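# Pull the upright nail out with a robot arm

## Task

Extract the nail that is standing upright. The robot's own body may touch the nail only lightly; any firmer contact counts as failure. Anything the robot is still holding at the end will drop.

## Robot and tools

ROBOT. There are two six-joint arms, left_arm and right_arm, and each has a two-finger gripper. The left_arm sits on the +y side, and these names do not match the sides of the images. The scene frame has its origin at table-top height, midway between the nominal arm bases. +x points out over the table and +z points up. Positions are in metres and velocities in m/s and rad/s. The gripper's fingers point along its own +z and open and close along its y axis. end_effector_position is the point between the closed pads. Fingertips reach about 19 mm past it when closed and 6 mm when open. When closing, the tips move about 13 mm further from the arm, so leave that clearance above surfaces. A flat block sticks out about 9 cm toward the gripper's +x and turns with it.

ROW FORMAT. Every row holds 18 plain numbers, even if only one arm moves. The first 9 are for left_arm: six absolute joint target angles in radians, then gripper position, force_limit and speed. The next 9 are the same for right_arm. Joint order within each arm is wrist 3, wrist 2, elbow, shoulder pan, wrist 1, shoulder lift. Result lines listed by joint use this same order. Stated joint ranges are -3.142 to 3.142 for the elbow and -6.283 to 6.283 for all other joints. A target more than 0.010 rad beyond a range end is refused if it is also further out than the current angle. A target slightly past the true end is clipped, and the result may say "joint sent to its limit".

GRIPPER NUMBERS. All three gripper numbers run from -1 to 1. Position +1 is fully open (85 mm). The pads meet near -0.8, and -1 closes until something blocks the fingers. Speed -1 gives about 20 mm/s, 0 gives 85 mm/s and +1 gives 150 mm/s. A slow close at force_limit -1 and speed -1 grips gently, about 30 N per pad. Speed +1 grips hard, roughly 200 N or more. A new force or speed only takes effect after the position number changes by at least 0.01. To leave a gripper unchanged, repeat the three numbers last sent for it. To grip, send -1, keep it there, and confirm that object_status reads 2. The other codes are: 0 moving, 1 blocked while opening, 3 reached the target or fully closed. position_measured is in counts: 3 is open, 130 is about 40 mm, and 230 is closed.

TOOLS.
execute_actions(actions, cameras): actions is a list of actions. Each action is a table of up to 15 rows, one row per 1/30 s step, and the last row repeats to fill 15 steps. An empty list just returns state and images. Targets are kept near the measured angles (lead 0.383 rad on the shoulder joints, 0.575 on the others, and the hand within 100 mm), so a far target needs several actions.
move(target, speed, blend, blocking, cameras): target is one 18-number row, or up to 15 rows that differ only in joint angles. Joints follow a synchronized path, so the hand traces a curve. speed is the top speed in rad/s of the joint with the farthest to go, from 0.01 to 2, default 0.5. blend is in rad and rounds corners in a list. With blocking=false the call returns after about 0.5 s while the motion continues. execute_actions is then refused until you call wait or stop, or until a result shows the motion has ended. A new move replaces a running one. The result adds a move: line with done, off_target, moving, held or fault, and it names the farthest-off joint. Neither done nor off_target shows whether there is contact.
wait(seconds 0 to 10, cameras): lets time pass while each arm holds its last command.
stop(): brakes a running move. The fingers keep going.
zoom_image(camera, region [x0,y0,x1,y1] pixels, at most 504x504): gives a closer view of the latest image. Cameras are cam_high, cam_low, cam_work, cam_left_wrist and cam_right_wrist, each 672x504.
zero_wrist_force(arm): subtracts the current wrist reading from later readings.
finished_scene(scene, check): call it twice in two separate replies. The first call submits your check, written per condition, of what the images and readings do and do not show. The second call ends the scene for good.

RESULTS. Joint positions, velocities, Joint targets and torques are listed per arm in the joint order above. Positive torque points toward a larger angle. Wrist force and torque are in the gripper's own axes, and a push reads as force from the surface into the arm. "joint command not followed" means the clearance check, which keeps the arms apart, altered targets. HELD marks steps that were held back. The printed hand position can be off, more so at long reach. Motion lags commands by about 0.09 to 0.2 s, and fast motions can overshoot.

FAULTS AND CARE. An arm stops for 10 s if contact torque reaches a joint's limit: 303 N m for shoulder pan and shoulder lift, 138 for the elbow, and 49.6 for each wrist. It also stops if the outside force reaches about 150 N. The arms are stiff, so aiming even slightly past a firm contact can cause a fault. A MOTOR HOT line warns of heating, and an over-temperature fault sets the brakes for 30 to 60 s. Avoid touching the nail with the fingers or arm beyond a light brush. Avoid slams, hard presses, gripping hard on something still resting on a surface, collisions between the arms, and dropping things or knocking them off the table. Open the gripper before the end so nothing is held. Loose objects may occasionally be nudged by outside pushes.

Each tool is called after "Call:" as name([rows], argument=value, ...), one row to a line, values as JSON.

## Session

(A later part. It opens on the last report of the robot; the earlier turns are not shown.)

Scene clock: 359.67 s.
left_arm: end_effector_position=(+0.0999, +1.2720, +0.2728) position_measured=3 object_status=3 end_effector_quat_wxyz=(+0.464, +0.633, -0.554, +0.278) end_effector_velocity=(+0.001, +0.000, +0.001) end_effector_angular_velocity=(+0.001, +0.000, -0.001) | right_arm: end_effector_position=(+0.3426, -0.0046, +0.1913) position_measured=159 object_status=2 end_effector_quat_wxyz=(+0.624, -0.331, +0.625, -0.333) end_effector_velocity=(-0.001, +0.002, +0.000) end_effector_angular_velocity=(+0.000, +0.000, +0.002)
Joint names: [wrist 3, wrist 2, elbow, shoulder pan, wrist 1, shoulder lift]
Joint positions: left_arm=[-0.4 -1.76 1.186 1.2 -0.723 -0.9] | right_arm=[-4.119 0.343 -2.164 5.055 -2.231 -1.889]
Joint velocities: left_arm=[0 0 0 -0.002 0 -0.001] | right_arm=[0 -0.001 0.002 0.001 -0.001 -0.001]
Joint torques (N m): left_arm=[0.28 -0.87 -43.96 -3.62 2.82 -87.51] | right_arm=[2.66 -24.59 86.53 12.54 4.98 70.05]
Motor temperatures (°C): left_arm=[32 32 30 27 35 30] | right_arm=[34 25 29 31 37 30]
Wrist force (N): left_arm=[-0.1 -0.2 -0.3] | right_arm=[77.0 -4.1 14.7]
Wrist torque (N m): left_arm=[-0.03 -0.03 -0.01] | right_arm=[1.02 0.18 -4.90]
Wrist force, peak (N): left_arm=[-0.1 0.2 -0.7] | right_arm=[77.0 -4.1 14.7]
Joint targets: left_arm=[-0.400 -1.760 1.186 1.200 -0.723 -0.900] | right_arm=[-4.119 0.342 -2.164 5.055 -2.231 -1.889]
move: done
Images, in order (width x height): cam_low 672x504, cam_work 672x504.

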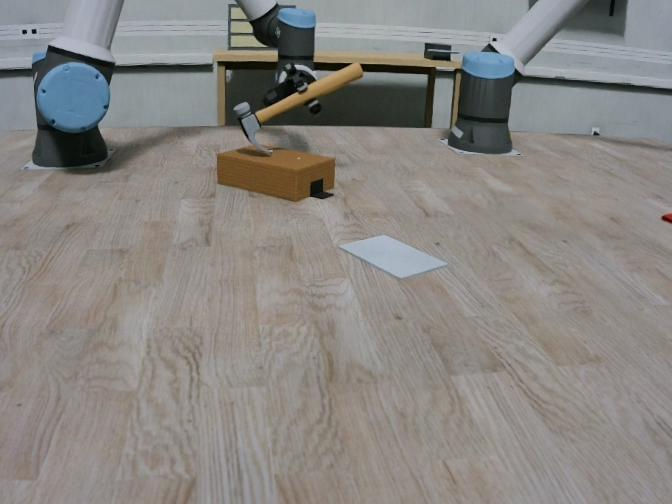

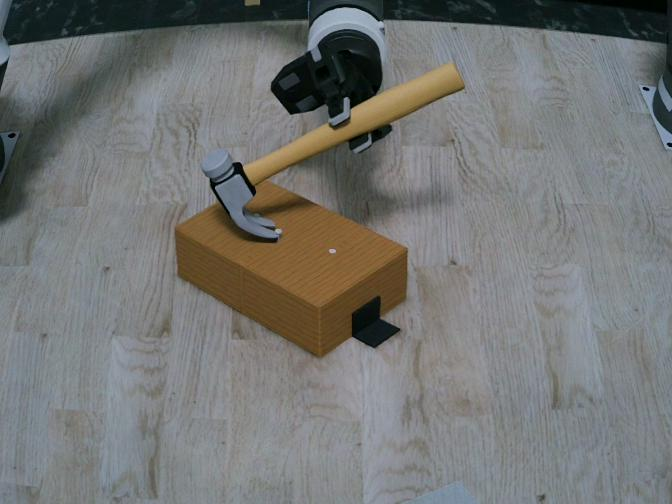

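Call:
move(target=[-0.4,-1.76,1.186,1.2,-0.723,-0.9,1,1,1,-4.1186,0.3832,-2.2784,5.0956,-2.1934,-1.8114,-1,1,0.4], speed=0.15, cameras=["cam_low","cam_work","cam_high"])

Call:
zoom_image(camera="cam_low", region=[230, 115, 300, 165])

Call:
zoom_image(camera="cam_work", region=[220, 190, 320, 265])

Call:
zoom_image(camera="cam_high", region=[190, 150, 280, 220])

Scene clock: 361.20 s.
left_arm: end_effector_position=(+0.0999, +1.2720, +0.2728) position_measured=3 object_status=3 end_effector_quat_wxyz=(+0.464, +0.633, -0.554, +0.278) end_effector_velocity=(+0.000, +0.000, +0.001) end_effector_angular_velocity=(+0.001, +0.000, -0.001) | right_arm: end_effector_position=(+0.3425, -0.0636, +0.1916) position_measured=159 object_status=2 end_effector_quat_wxyz=(+0.624, -0.331, +0.625, -0.332) end_effector_velocity=(-0.001, +0.000, +0.000) end_effector_angular_velocity=(+0.000, +0.000, +0.001)
Joint names: [wrist 3, wrist 2, elbow, shoulder pan, wrist 1, shoulder lift]
Joint positions: left_arm=[-0.4 -1.76 1.186 1.2 -0.723 -0.9] | right_arm=[-4.119 0.383 -2.278 5.096 -2.193 -1.811]
Joint velocities: left_arm=[0 0.001 0 0 0 -0.001] | right_arm=[0 0.001 -0.001 0.002 0 0.002]
Joint torques (N m): left_arm=[0.01 -1.5 -42.48 -4.84 3.43 -85.39] | right_arm=[-2.31 5.7 11.94 18.33 2.87 63.07]
Motor temperatures (°C): left_arm=[32 32 30 27 35 30] | right_arm=[34 25 29 31 37 30]
Wrist force (N): left_arm=[-0.1 0.1 -0.6] | right_arm=[-11.4 -3.1 -1.4]
Wrist torque (N m): left_arm=[0.02 -0.03 -0.02] | right_arm=[0.23 -0.31 0.31]
Wrist force, peak (N): left_arm=[0.0 0.0 -0.7] | right_arm=[82.8 -1.3 16.2]
Joint targets: left_arm=[-0.400 -1.760 1.186 1.200 -0.723 -0.900] | right_arm=[-4.119 0.383 -2.278 5.096 -2.193 -1.811]
move: done
Images, in order (width x height): cam_high 672x504, cam_low 672x504, cam_work 672x504.

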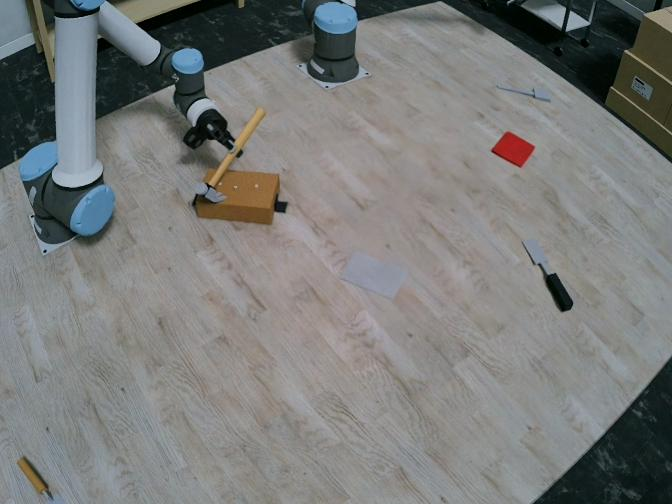

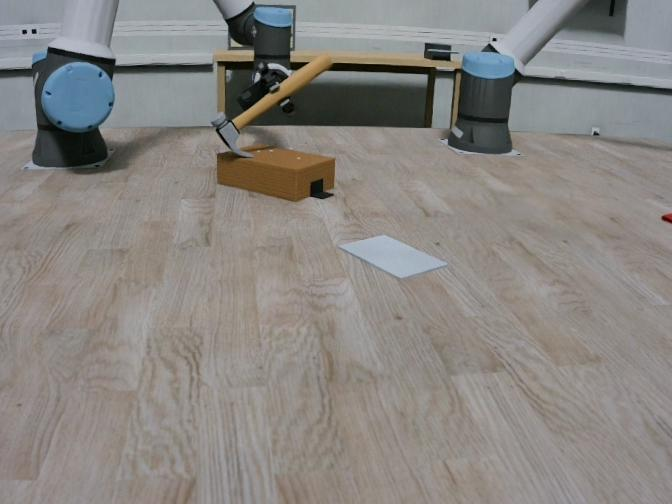

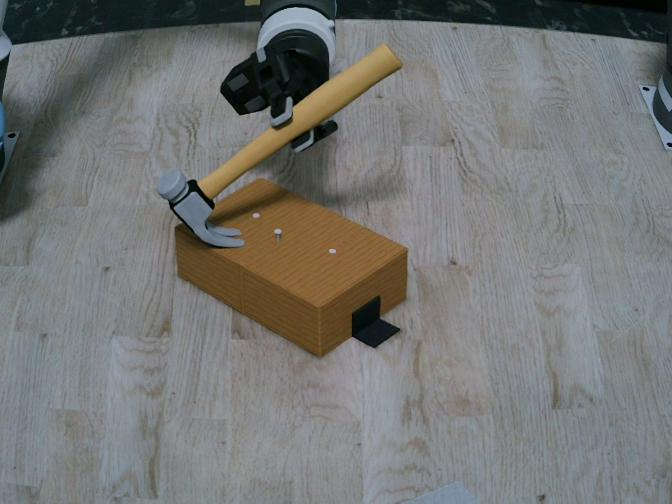

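Scaled by 7.200 from the camera's 672x504 image, which has a finer 960x720 frame.

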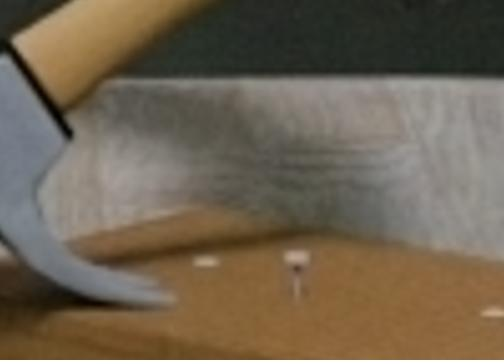

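Scaled by 5.040 from the camera's 672x504 image, which has a finer 960x720 frame.

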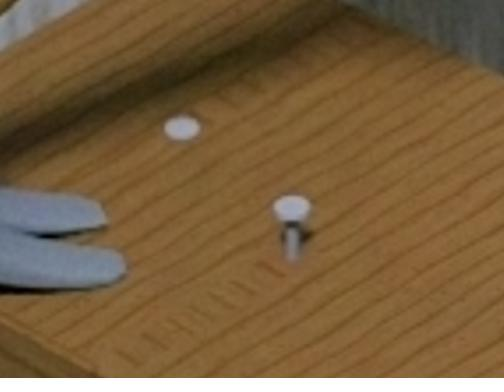

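Scaled by 5.600 from the camera's 672x504 image, which has a finer 960x720 frame.

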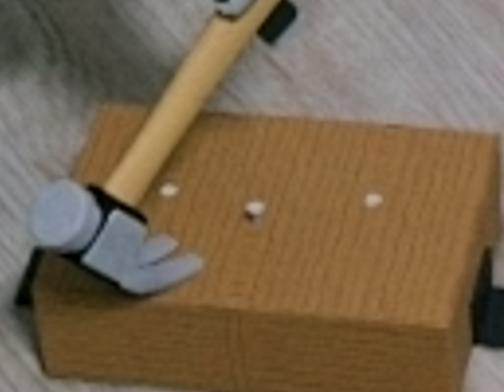

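Call:
move(target=[-0.4,-1.76,1.186,1.2,-0.723,-0.9,1,1,1,-4.1186,0.3612,-2.2194,5.0736,-2.2144,-1.8494,-1,1,0.4], speed=0.1, cameras=["cam_low","cam_work","cam_high"])

Call:
zoom_image(camera="cam_low", region=[230, 115, 300, 165])

Call:
zoom_image(camera="cam_work", region=[220, 190, 320, 265])

Call:
zoom_image(camera="cam_high", region=[205, 165, 255, 205])

Scene clock: 362.70 s.
left_arm: end_effector_position=(+0.0999, +1.2720, +0.2728) position_measured=3 object_status=3 end_effector_quat_wxyz=(+0.464, +0.633, -0.554, +0.278) end_effector_velocity=(-0.001, +0.000, -0.001) end_effector_angular_velocity=(-0.001, +0.001, +0.000) | right_arm: end_effector_position=(+0.3424, -0.0334, +0.1927) position_measured=159 object_status=2 end_effector_quat_wxyz=(+0.624, -0.331, +0.625, -0.332) end_effector_velocity=(-0.001, +0.001, +0.001) end_effector_angular_velocity=(+0.001, +0.000, +0.002)
Joint names: [wrist 3, wrist 2, elbow, shoulder pan, wrist 1, shoulder lift]
Joint positions: left_arm=[-0.4 -1.76 1.186 1.2 -0.723 -0.9] | right_arm=[-4.119 0.361 -2.22 5.074 -2.214 -1.849]
Joint velocities: left_arm=[0 0 0 0.001 0 0.002] | right_arm=[0 -0.001 0.002 0.001 -0.002 0]
Joint torques (N m): left_arm=[0.1 -0.95 -42.74 -3.37 3.54 -87.36] | right_arm=[-2.4 -2.93 30.92 -16.92 -5.98 42.5]
Motor temperatures (°C): left_arm=[32 32 30 27 35 30] | right_arm=[34 25 29 31 37 30]
Wrist force (N): left_arm=[-0.1 0.1 -0.5] | right_arm=[-1.3 5.0 0.6]
Wrist torque (N m): left_arm=[0.03 -0.03 -0.02] | right_arm=[0.07 0.00 0.38]
Wrist force, peak (N): left_arm=[-0.1 0.3 -0.7] | right_arm=[-13.2 -4.5 -2.0]
Joint targets: left_arm=[-0.400 -1.760 1.186 1.200 -0.723 -0.900] | right_arm=[-4.119 0.361 -2.219 5.074 -2.214 -1.849]
move: done
Images, in order (width x height): cam_high 672x504, cam_low 672x504, cam_work 672x504.

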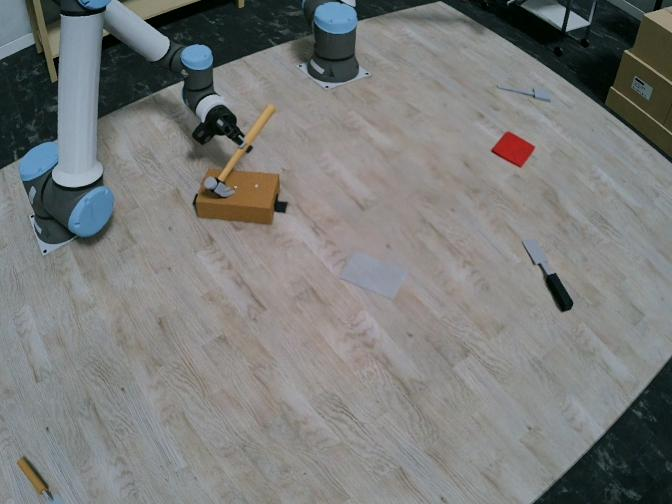

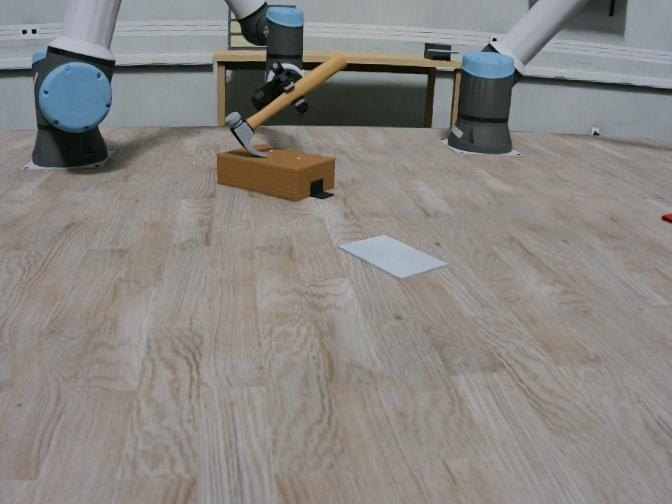

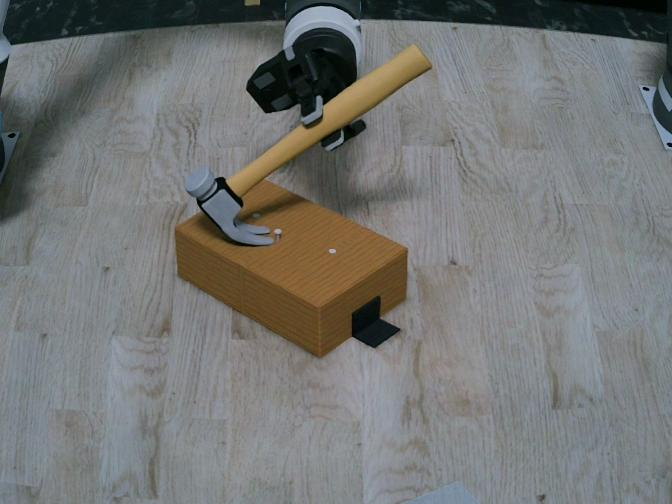

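Scaled by 7.200 from the camera's 672x504 image, which has a finer 960x720 frame.

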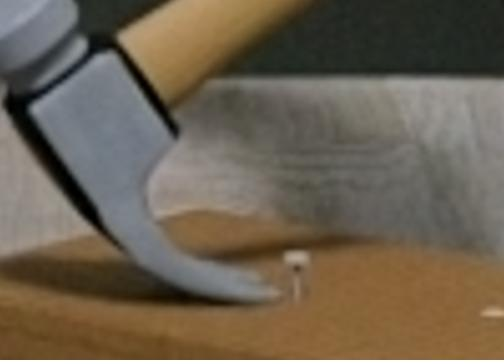

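Scaled by 5.040 from the camera's 672x504 image, which has a finer 960x720 frame.

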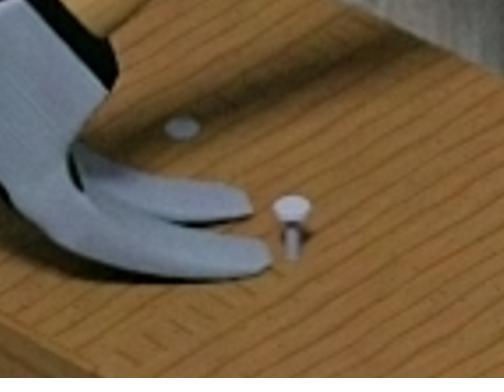

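Scaled by 10.080 from the camera's 672x504 image, which has a finer 960x720 frame.

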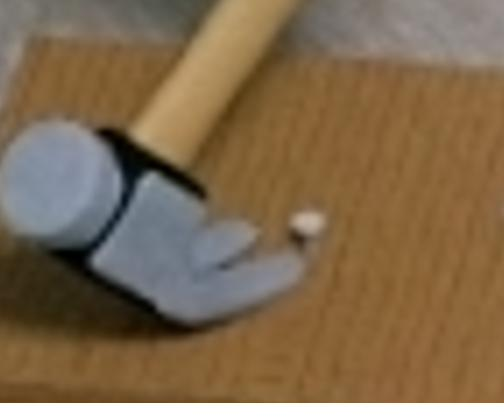

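Call:
move(target=[-0.4,-1.76,1.186,1.2,-0.723,-0.9,1,1,1,-4.1186,0.3491,-2.2217,5.0615,-2.2135,-1.8480,-1,1,0.4], speed=0.1, cameras=["cam_low","cam_work","cam_high"])

Call:
zoom_image(camera="cam_work", region=[220, 190, 320, 265])

Call:
zoom_image(camera="cam_high", region=[205, 165, 255, 205])

Scene clock: 364.00 s.
left_arm: end_effector_position=(+0.0999, +1.2720, +0.2728) position_measured=3 object_status=3 end_effector_quat_wxyz=(+0.464, +0.633, -0.554, +0.278) end_effector_velocity=(+0.001, +0.000, +0.001) end_effector_angular_velocity=(+0.000, -0.001, -0.001) | right_arm: end_effector_position=(+0.3493, -0.0343, +0.1926) position_measured=159 object_status=2 end_effector_quat_wxyz=(+0.624, -0.331, +0.625, -0.332) end_effector_velocity=(+0.000, +0.000, +0.000) end_effector_angular_velocity=(+0.001, +0.000, +0.001)
Joint names: [wrist 3, wrist 2, elbow, shoulder pan, wrist 1, shoulder lift]
Joint positions: left_arm=[-0.4 -1.76 1.186 1.2 -0.723 -0.9] | right_arm=[-4.119 0.349 -2.222 5.062 -2.213 -1.848]
Joint velocities: left_arm=[0 0 0 -0.001 0 -0.001] | right_arm=[0.001 -0.001 -0.001 -0.001 0.001 0]
Joint torques (N m): left_arm=[0.2 -1.58 -42.8 -2.7 3.05 -88.69] | right_arm=[-2.4 -2.69 18.41 -18.38 1.76 70.4]
Motor temperatures (°C): left_arm=[32 32 30 27 35 30] | right_arm=[34 25 29 31 37 30]
Wrist force (N): left_arm=[-0.1 0.1 -0.1] | right_arm=[-1.0 4.8 0.3]
Wrist torque (N m): left_arm=[0.03 -0.03 -0.01] | right_arm=[0.04 -0.04 0.38]
Wrist force, peak (N): left_arm=[-0.3 0.2 -0.7] | right_arm=[-1.1 5.1 0.2]
Joint targets: left_arm=[-0.400 -1.760 1.186 1.200 -0.723 -0.900] | right_arm=[-4.119 0.349 -2.222 5.061 -2.213 -1.848]
move: done
Images, in order (width x height): cam_high 672x504, cam_low 672x504, cam_work 672x504.

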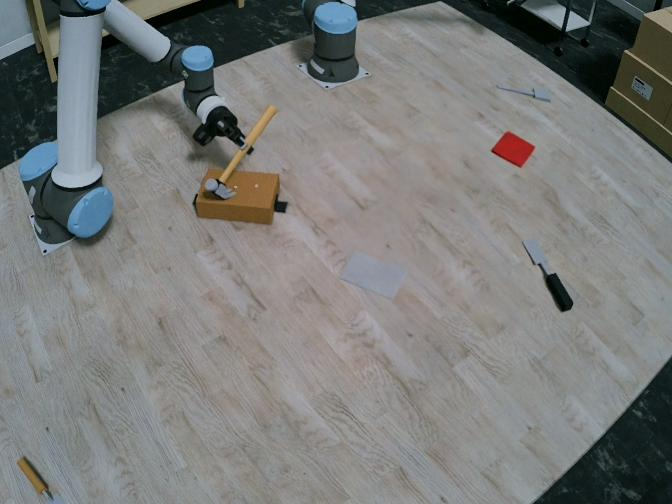

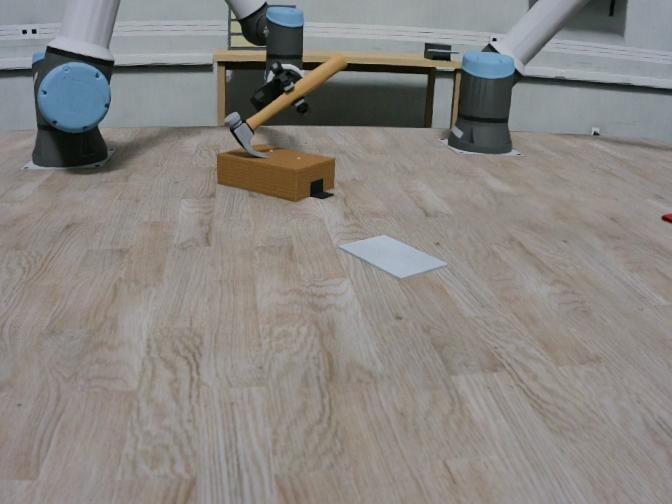

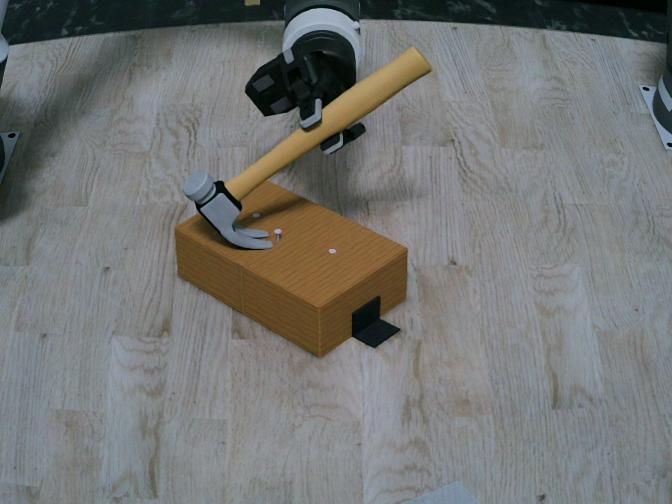

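Scaled by 5.040 from the camera's 672x504 image, which has a finer 960x720 frame.

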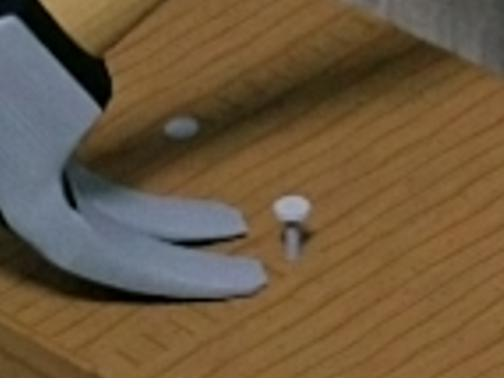

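Scaled by 10.080 from the camera's 672x504 image, which has a finer 960x720 frame.

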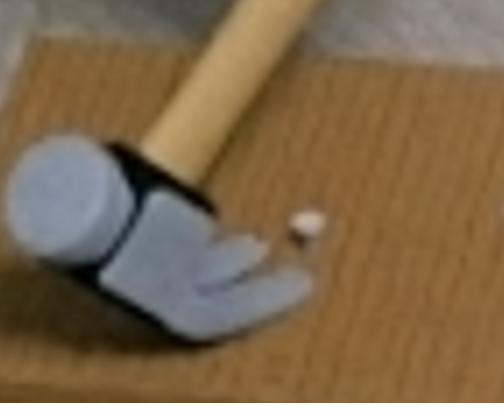

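Call:
move(target=[-0.4,-1.76,1.186,1.2,-0.723,-0.9,1,1,1,-4.1186,0.3337,-2.1757,5.0461,-2.2263,-1.8812,-1,1,0.4], speed=0.06, cameras=["cam_low","cam_work"])

Call:
zoom_image(camera="cam_work", region=[220, 190, 320, 265])

Call:
zoom_image(camera="cam_low", region=[230, 115, 300, 165])

Scene clock: 365.70 s.
left_arm: end_effector_position=(+0.0999, +1.2720, +0.2728) position_measured=3 object_status=3 end_effector_quat_wxyz=(+0.464, +0.633, -0.554, +0.278) end_effector_velocity=(+0.000, +0.000, +0.000) end_effector_angular_velocity=(+0.001, +0.000, +0.001) | right_arm: end_effector_position=(+0.3495, -0.0104, +0.1912) position_measured=159 object_status=2 end_effector_quat_wxyz=(+0.624, -0.331, +0.625, -0.332) end_effector_velocity=(+0.000, +0.001, +0.000) end_effector_angular_velocity=(-0.001, +0.000, +0.000)
Joint names: [wrist 3, wrist 2, elbow, shoulder pan, wrist 1, shoulder lift]
Joint positions: left_arm=[-0.4 -1.76 1.186 1.2 -0.723 -0.9] | right_arm=[-4.119 0.334 -2.176 5.046 -2.226 -1.881]
Joint velocities: left_arm=[0 0 0 0 0 -0.001] | right_arm=[0 -0.001 0.002 -0.001 -0.001 -0.002]
Joint torques (N m): left_arm=[0.52 -1.12 -44.22 -3.74 3.27 -87.95] | right_arm=[-2.42 -4.47 34.52 -16.3 -2.98 42.96]
Motor temperatures (°C): left_arm=[32 32 30 27 35 30] | right_arm=[34 25 29 31 37 30]
Wrist force (N): left_arm=[0.0 0.1 -0.3] | right_arm=[-2.8 -5.8 0.7]
Wrist torque (N m): left_arm=[0.03 -0.05 -0.02] | right_arm=[0.42 -0.10 -0.67]
Wrist force, peak (N): left_arm=[-0.3 0.4 -0.5] | right_arm=[-3.1 -5.8 1.0]
Joint targets: left_arm=[-0.400 -1.760 1.186 1.200 -0.723 -0.900] | right_arm=[-4.119 0.334 -2.176 5.046 -2.226 -1.881]
move: done
Images, in order (width x height): cam_low 672x504, cam_work 672x504.

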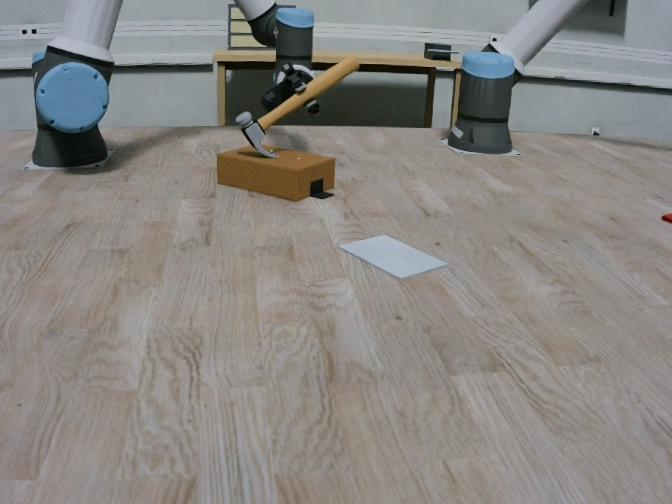

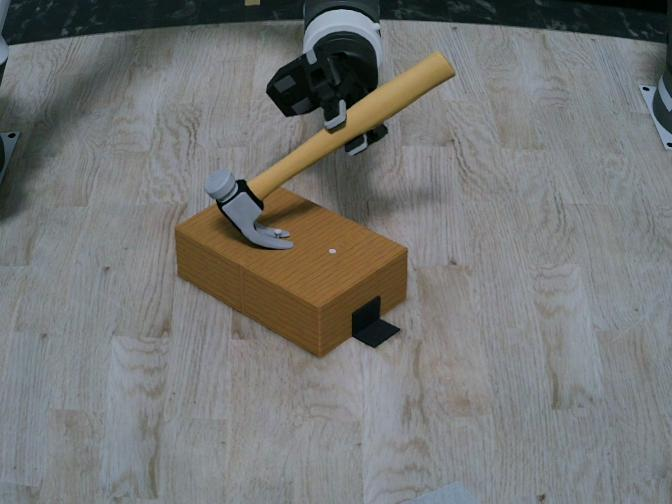

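Scaled by 5.040 from the camera's 672x504 image, which has a finer 960x720 frame.

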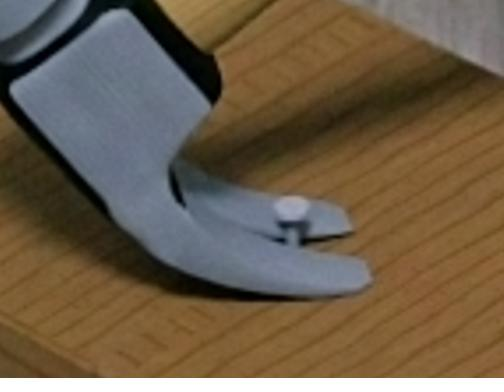

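Scaled by 7.200 from the camera's 672x504 image, which has a finer 960x720 frame.

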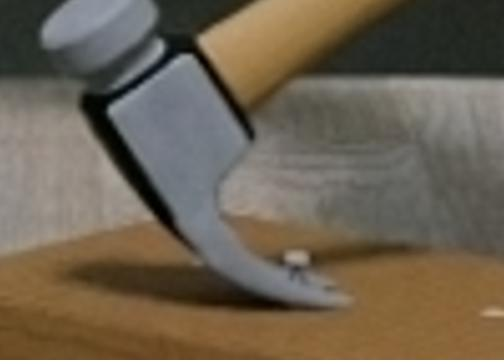

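Call:
move(target=[-0.4,-1.76,1.186,1.2,-0.723,-0.9,1,1,1,-4.1186,0.3254,-2.1485,5.0378,-2.2350,-1.8997,-1,1,0.4], speed=0.05, cameras=["cam_low","cam_work"])

Call:
zoom_image(camera="cam_work", region=[220, 190, 320, 265])

Call:
zoom_image(camera="cam_low", region=[230, 115, 300, 165])

Scene clock: 368.40 s.
left_arm: end_effector_position=(+0.0999, +1.2720, +0.2728) position_measured=3 object_status=3 end_effector_quat_wxyz=(+0.464, +0.633, -0.554, +0.278) end_effector_velocity=(-0.001, +0.000, +0.000) end_effector_angular_velocity=(+0.000, +0.000, -0.001) | right_arm: end_effector_position=(+0.3495, +0.0035, +0.1906) position_measured=159 object_status=2 end_effector_quat_wxyz=(+0.624, -0.331, +0.625, -0.333) end_effector_velocity=(+0.001, +0.001, +0.000) end_effector_angular_velocity=(+0.002, +0.001, -0.001)
Joint names: [wrist 3, wrist 2, elbow, shoulder pan, wrist 1, shoulder lift]
Joint positions: left_arm=[-0.4 -1.76 1.186 1.2 -0.723 -0.9] | right_arm=[-4.119 0.326 -2.149 5.038 -2.235 -1.9]
Joint velocities: left_arm=[0 0.001 0.001 0 0 -0.001] | right_arm=[0 -0.001 0.003 -0.002 0 0]
Joint torques (N m): left_arm=[0.2 -1.44 -43.48 -2.69 2.99 -88.55] | right_arm=[-2.13 -17.09 71.41 1.7 -3.22 73.9]
Motor temperatures (°C): left_arm=[32 32 30 27 35 30] | right_arm=[34 25 29 31 37 30]
Wrist force (N): left_arm=[0.1 0.1 -0.5] | right_arm=[64.5 19.0 7.4]
Wrist torque (N m): left_arm=[0.03 -0.07 -0.02] | right_arm=[0.34 0.27 -0.60]
Wrist force, peak (N): left_arm=[0.0 0.2 -0.7] | right_arm=[64.7 18.8 7.1]
Joint targets: left_arm=[-0.400 -1.760 1.186 1.200 -0.723 -0.900] | right_arm=[-4.119 0.325 -2.148 5.038 -2.235 -1.900]
move: done
Images, in order (width x height): cam_low 672x504, cam_work 672x504.

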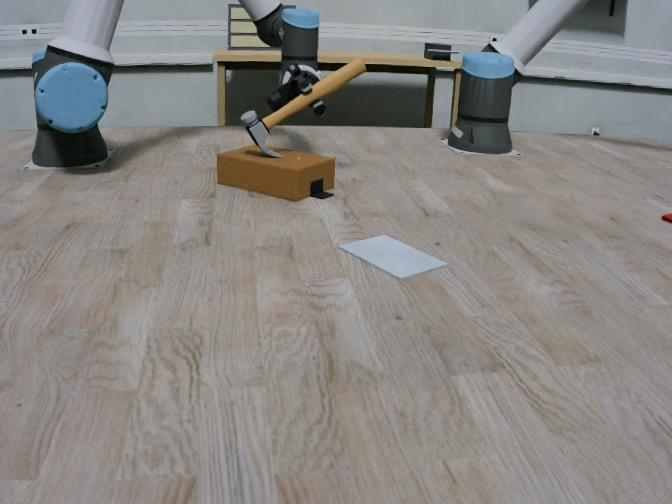

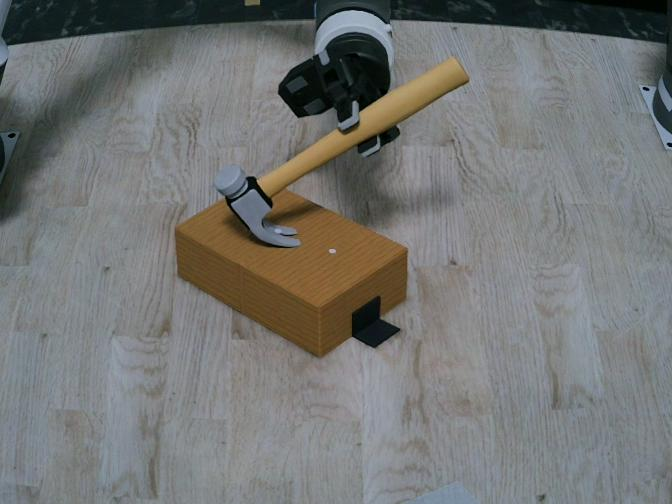

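Scaled by 5.040 from the camera's 672x504 image, which has a finer 960x720 frame.

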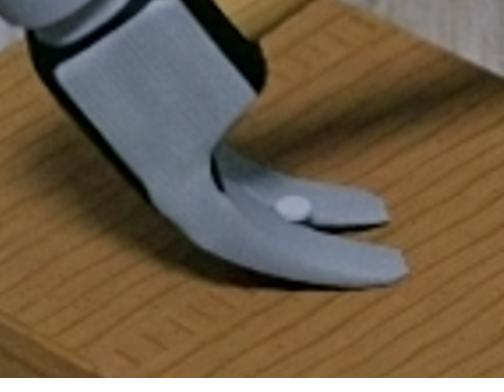

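Scaled by 7.200 from the camera's 672x504 image, which has a finer 960x720 frame.

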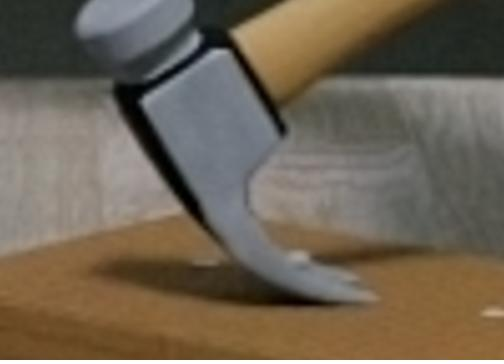

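Call:
move(target=[-0.4,-1.76,1.186,1.2,-0.723,-0.9,1,1,1,-3.9686,0.3370,-2.1819,5.0494,-2.2415,-1.8598,-1,1,0.4], speed=0.1, cameras=["cam_low","cam_work"])

Call:
zoom_image(camera="cam_work", region=[220, 190, 320, 265])

Call:
zoom_image(camera="cam_low", region=[230, 115, 300, 165])

Scene clock: 371.30 s.
left_arm: end_effector_position=(+0.0999, +1.2720, +0.2728) position_measured=3 object_status=3 end_effector_quat_wxyz=(+0.464, +0.633, -0.554, +0.278) end_effector_velocity=(+0.000, +0.000, -0.001) end_effector_angular_velocity=(-0.001, +0.000, +0.000) | right_arm: end_effector_position=(+0.3495, -0.0157, +0.2004) position_measured=159 object_status=2 end_effector_quat_wxyz=(+0.647, -0.284, +0.648, -0.285) end_effector_velocity=(+0.000, +0.000, +0.000) end_effector_angular_velocity=(+0.002, +0.000, -0.001)
Joint names: [wrist 3, wrist 2, elbow, shoulder pan, wrist 1, shoulder lift]
Joint positions: left_arm=[-0.4 -1.76 1.186 1.2 -0.723 -0.9] | right_arm=[-3.969 0.337 -2.182 5.049 -2.242 -1.86]
Joint velocities: left_arm=[0 0 0 0 0 0.001] | right_arm=[0.002 0 0 0 0 0]
Joint torques (N m): left_arm=[0.44 -1.31 -42.51 -5.04 3.49 -87.91] | right_arm=[3.25 3.6 20.5 21.46 -4.29 71.1]
Motor temperatures (°C): left_arm=[32 32 30 27 35 30] | right_arm=[34 25 29 31 37 30]
Wrist force (N): left_arm=[-0.4 0.0 -0.4] | right_arm=[-1.4 0.3 1.1]
Wrist torque (N m): left_arm=[0.01 0.02 -0.02] | right_arm=[0.22 -0.25 -0.08]
Wrist force, peak (N): left_arm=[-0.2 0.0 -0.7] | right_arm=[68.9 20.4 7.8]
Joint targets: left_arm=[-0.400 -1.760 1.186 1.200 -0.723 -0.900] | right_arm=[-3.969 0.337 -2.182 5.049 -2.241 -1.860]
move: done
Images, in order (width x height): cam_low 672x504, cam_work 672x504.

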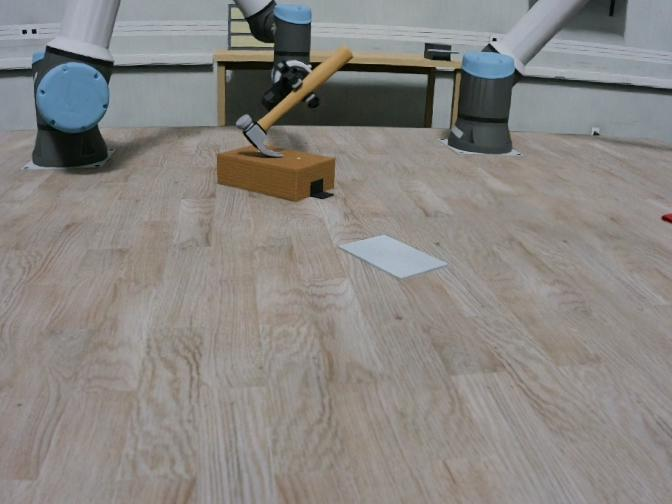

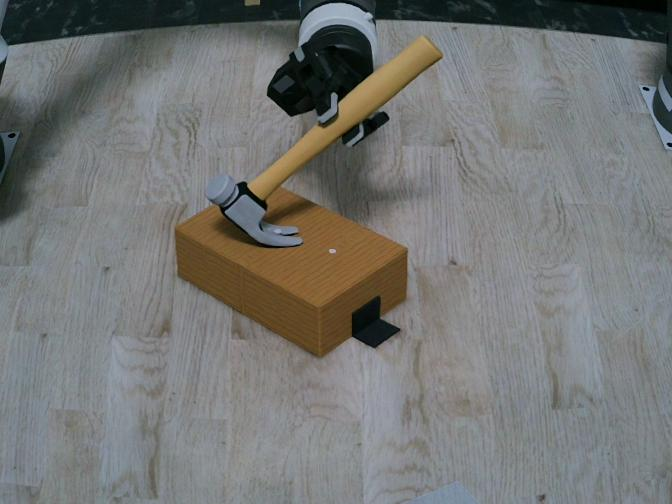

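Scaled by 5.040 from the camera's 672x504 image, which has a finer 960x720 frame.

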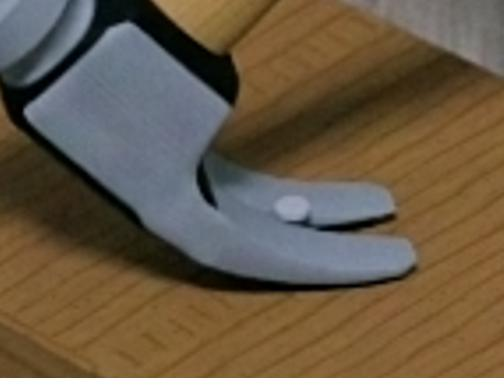

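Scaled by 7.200 from the camera's 672x504 image, which has a finer 960x720 frame.

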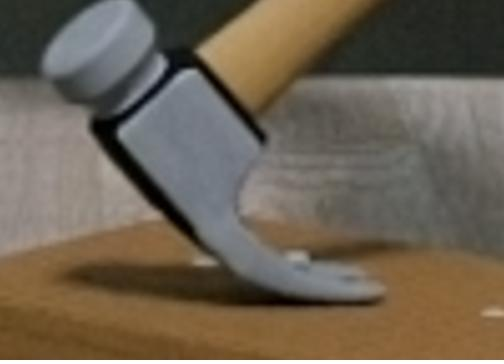

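Call:
move(target=[-0.4,-1.76,1.186,1.2,-0.723,-0.9,1,1,1,-3.8186,0.3504,-2.2189,5.0628,-2.2410,-1.8233,-1,1,0.4], speed=0.1, cameras=["cam_low","cam_work"])

Call:
zoom_image(camera="cam_work", region=[220, 190, 320, 265])

Call:
zoom_image(camera="cam_low", region=[230, 115, 300, 165])

Scene clock: 373.43 s.
left_arm: end_effector_position=(+0.0999, +1.2720, +0.2728) position_measured=3 object_status=3 end_effector_quat_wxyz=(+0.464, +0.633, -0.554, +0.278) end_effector_velocity=(+0.000, +0.000, +0.000) end_effector_angular_velocity=(+0.000, +0.000, +0.000) | right_arm: end_effector_position=(+0.3494, -0.0363, +0.2062) position_measured=159 object_status=2 end_effector_quat_wxyz=(+0.667, -0.234, +0.667, -0.235) end_effector_velocity=(+0.000, +0.000, +0.000) end_effector_angular_velocity=(+0.003, +0.000, -0.001)
Joint names: [wrist 3, wrist 2, elbow, shoulder pan, wrist 1, shoulder lift]
Joint positions: left_arm=[-0.4 -1.76 1.186 1.2 -0.723 -0.9] | right_arm=[-3.819 0.35 -2.219 5.063 -2.241 -1.823]
Joint velocities: left_arm=[0 -0.001 0 0 0 0] | right_arm=[0.002 0 0 0 0 0.001]
Joint torques (N m): left_arm=[0.38 -1.39 -40.99 -6.93 3.01 -89.55] | right_arm=[3.18 3.59 20.22 21.87 2.52 68.66]
Motor temperatures (°C): left_arm=[32 32 30 27 35 30] | right_arm=[34 25 29 31 37 30]
Wrist force (N): left_arm=[-0.3 0.3 -0.3] | right_arm=[-2.6 0.9 1.0]
Wrist torque (N m): left_arm=[0.06 0.00 -0.01] | right_arm=[0.09 -0.13 0.01]
Wrist force, peak (N): left_arm=[-0.1 0.2 -0.8] | right_arm=[-4.2 -1.7 0.9]
Joint targets: left_arm=[-0.400 -1.760 1.186 1.200 -0.723 -0.900] | right_arm=[-3.819 0.350 -2.219 5.063 -2.241 -1.823]
move: done
Images, in order (width x height): cam_low 672x504, cam_work 672x504.

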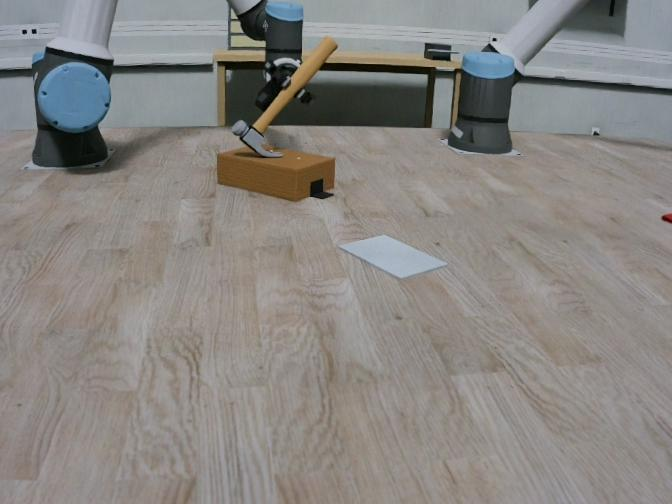

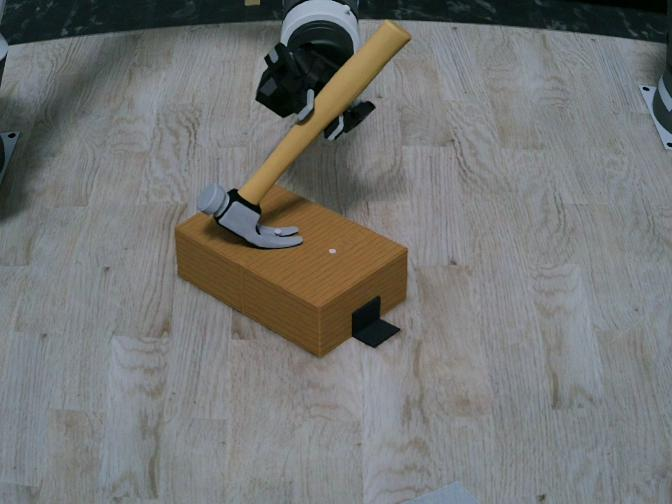

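Scaled by 5.040 from the camera's 672x504 image, which has a finer 960x720 frame.

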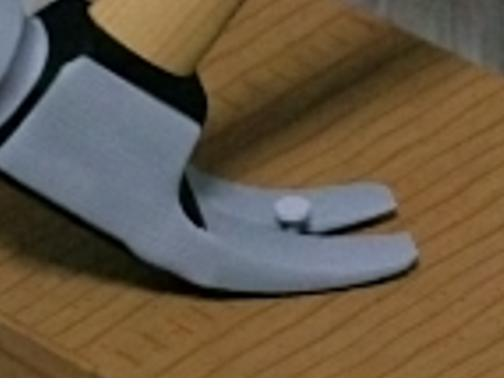

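Scaled by 7.200 from the camera's 672x504 image, which has a finer 960x720 frame.

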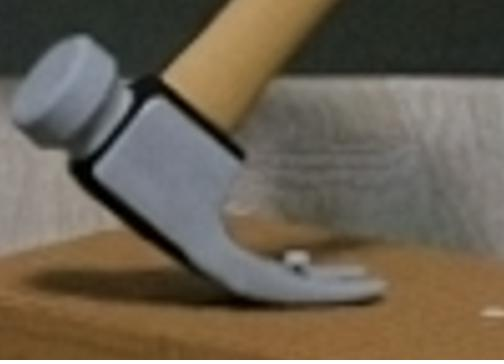

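Call:
move(target=[-0.4,-1.76,1.186,1.2,-0.723,-0.9,1,1,1,-3.6686,0.3594,-2.2419,5.0718,-2.2411,-1.8002,-1,1,0.4], speed=0.1, cameras=["cam_low","cam_work"])

Call:
zoom_image(camera="cam_work", region=[220, 190, 320, 265])

Call:
zoom_image(camera="cam_low", region=[230, 115, 300, 165])

Scene clock: 375.77 s.
left_arm: end_effector_position=(+0.0999, +1.2720, +0.2728) position_measured=3 object_status=3 end_effector_quat_wxyz=(+0.464, +0.633, -0.554, +0.278) end_effector_velocity=(+0.001, +0.000, +0.001) end_effector_angular_velocity=(+0.001, -0.001, -0.001) | right_arm: end_effector_position=(+0.3494, -0.0493, +0.2096) position_measured=159 object_status=2 end_effector_quat_wxyz=(+0.683, -0.184, +0.683, -0.185) end_effector_velocity=(-0.001, +0.000, +0.000) end_effector_angular_velocity=(+0.002, +0.000, +0.001)
Joint names: [wrist 3, wrist 2, elbow, shoulder pan, wrist 1, shoulder lift]
Joint positions: left_arm=[-0.4 -1.76 1.186 1.2 -0.723 -0.9] | right_arm=[-3.669 0.359 -2.242 5.072 -2.241 -1.8]
Joint velocities: left_arm=[0 0 0 -0.001 0 -0.002] | right_arm=[0.002 0 0 0.001 0.001 0]
Joint torques (N m): left_arm=[-0.22 -1.26 -40.48 -3.55 3.25 -88.15] | right_arm=[4.93 -0.78 29.51 26.15 -0.07 66.87]
Motor temperatures (°C): left_arm=[32 32 30 27 35 30] | right_arm=[34 25 29 31 37 30]
Wrist force (N): left_arm=[-0.4 0.0 -0.5] | right_arm=[1.0 -13.4 2.7]
Wrist torque (N m): left_arm=[0.02 0.01 -0.01] | right_arm=[0.42 -0.35 -2.05]
Wrist force, peak (N): left_arm=[-0.3 0.0 -0.8] | right_arm=[1.2 -14.0 3.1]
Joint targets: left_arm=[-0.400 -1.760 1.186 1.200 -0.723 -0.900] | right_arm=[-3.669 0.359 -2.242 5.072 -2.241 -1.800]
move: done
Images, in order (width x height): cam_low 672x504, cam_work 672x504.

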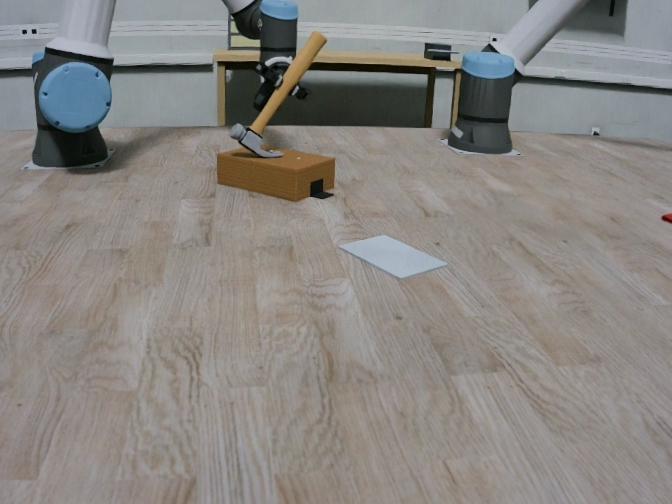

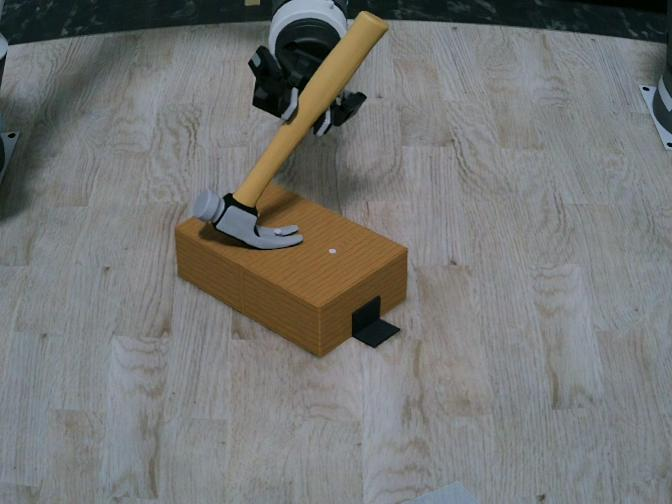

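Scaled by 5.040 from the camera's 672x504 image, which has a finer 960x720 frame.

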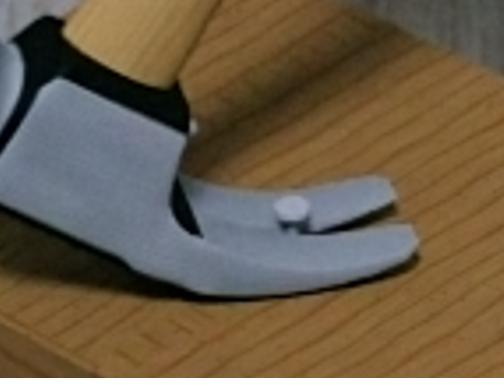

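Scaled by 7.200 from the camera's 672x504 image, which has a finer 960x720 frame.

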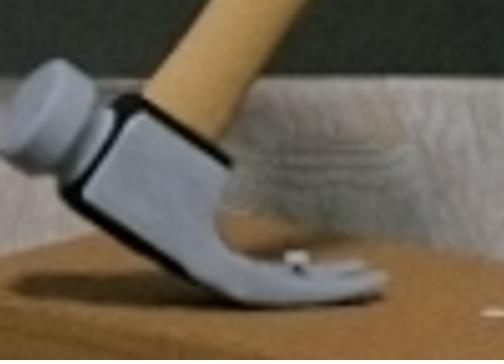

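Call:
move(target=[-0.4,-1.76,1.186,1.2,-0.723,-0.9,1,1,1,-3.5186,0.3758,-2.2815,5.0882,-2.2426,-1.7591,-1,1,0.4], speed=0.1, cameras=["cam_low","cam_work"])

Call:
zoom_image(camera="cam_work", region=[220, 190, 320, 265])

Call:
zoom_image(camera="cam_low", region=[230, 115, 300, 165])

Scene clock: 377.97 s.
left_arm: end_effector_position=(+0.0999, +1.2720, +0.2728) position_measured=3 object_status=3 end_effector_quat_wxyz=(+0.464, +0.633, -0.554, +0.278) end_effector_velocity=(+0.000, +0.000, -0.001) end_effector_angular_velocity=(-0.001, +0.000, +0.000) | right_arm: end_effector_position=(+0.3496, -0.0718, +0.2154) position_measured=159 object_status=2 end_effector_quat_wxyz=(+0.694, -0.132, +0.695, -0.133) end_effector_velocity=(+0.000, -0.001, +0.000) end_effector_angular_velocity=(+0.000, +0.000, -0.001)
Joint names: [wrist 3, wrist 2, elbow, shoulder pan, wrist 1, shoulder lift]
Joint positions: left_arm=[-0.4 -1.76 1.186 1.2 -0.723 -0.9] | right_arm=[-3.519 0.376 -2.281 5.088 -2.243 -1.759]
Joint velocities: left_arm=[0 0 0 0 0 0.001] | right_arm=[0.001 0 -0.001 0 0 0]
Joint torques (N m): left_arm=[0.41 -1.1 -42.86 -6.1 3.18 -89.46] | right_arm=[3.8 1.4 33.95 25.63 -6.29 75.64]
Motor temperatures (°C): left_arm=[32 32 30 27 35 30] | right_arm=[34 25 29 31 37 30]
Wrist force (N): left_arm=[-0.1 0.2 -0.5] | right_arm=[31.9 6.6 4.3]
Wrist torque (N m): left_arm=[0.05 -0.03 -0.02] | right_arm=[0.14 -0.13 -0.75]
Wrist force, peak (N): left_arm=[0.1 -0.1 -0.7] | right_arm=[33.2 7.0 4.2]
Joint targets: left_arm=[-0.400 -1.760 1.186 1.200 -0.723 -0.900] | right_arm=[-3.519 0.376 -2.281 5.088 -2.243 -1.759]
move: done
Images, in order (width x height): cam_low 672x504, cam_work 672x504.

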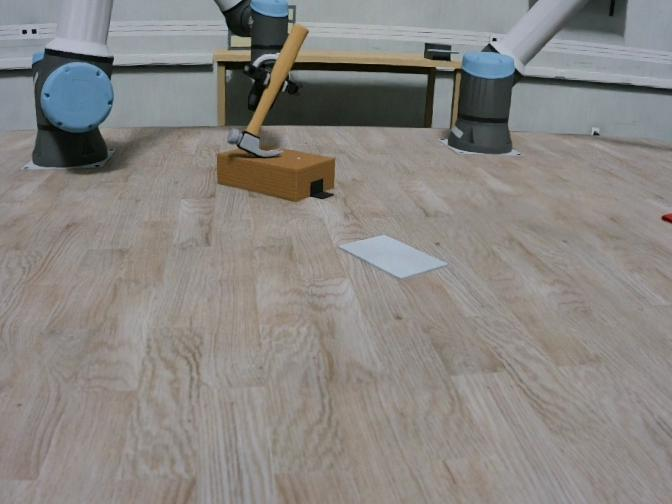

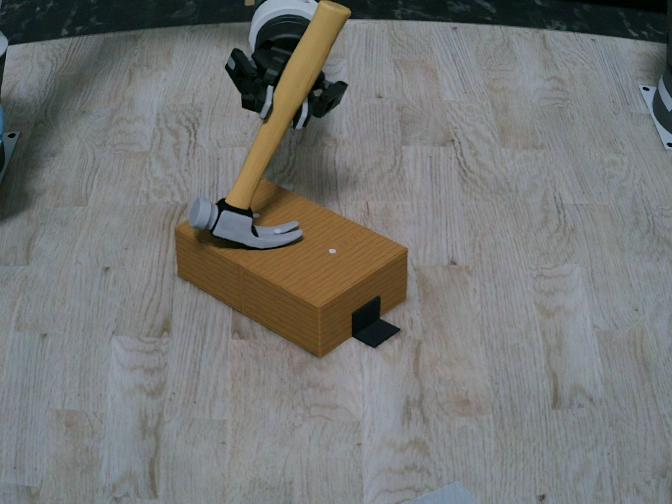

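Scaled by 5.040 from the camera's 672x504 image, which has a finer 960x720 frame.

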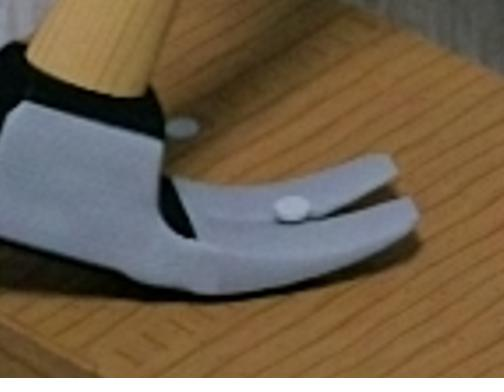

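Scaled by 7.200 from the camera's 672x504 image, which has a finer 960x720 frame.

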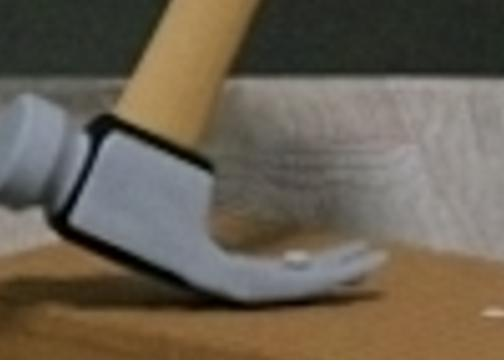

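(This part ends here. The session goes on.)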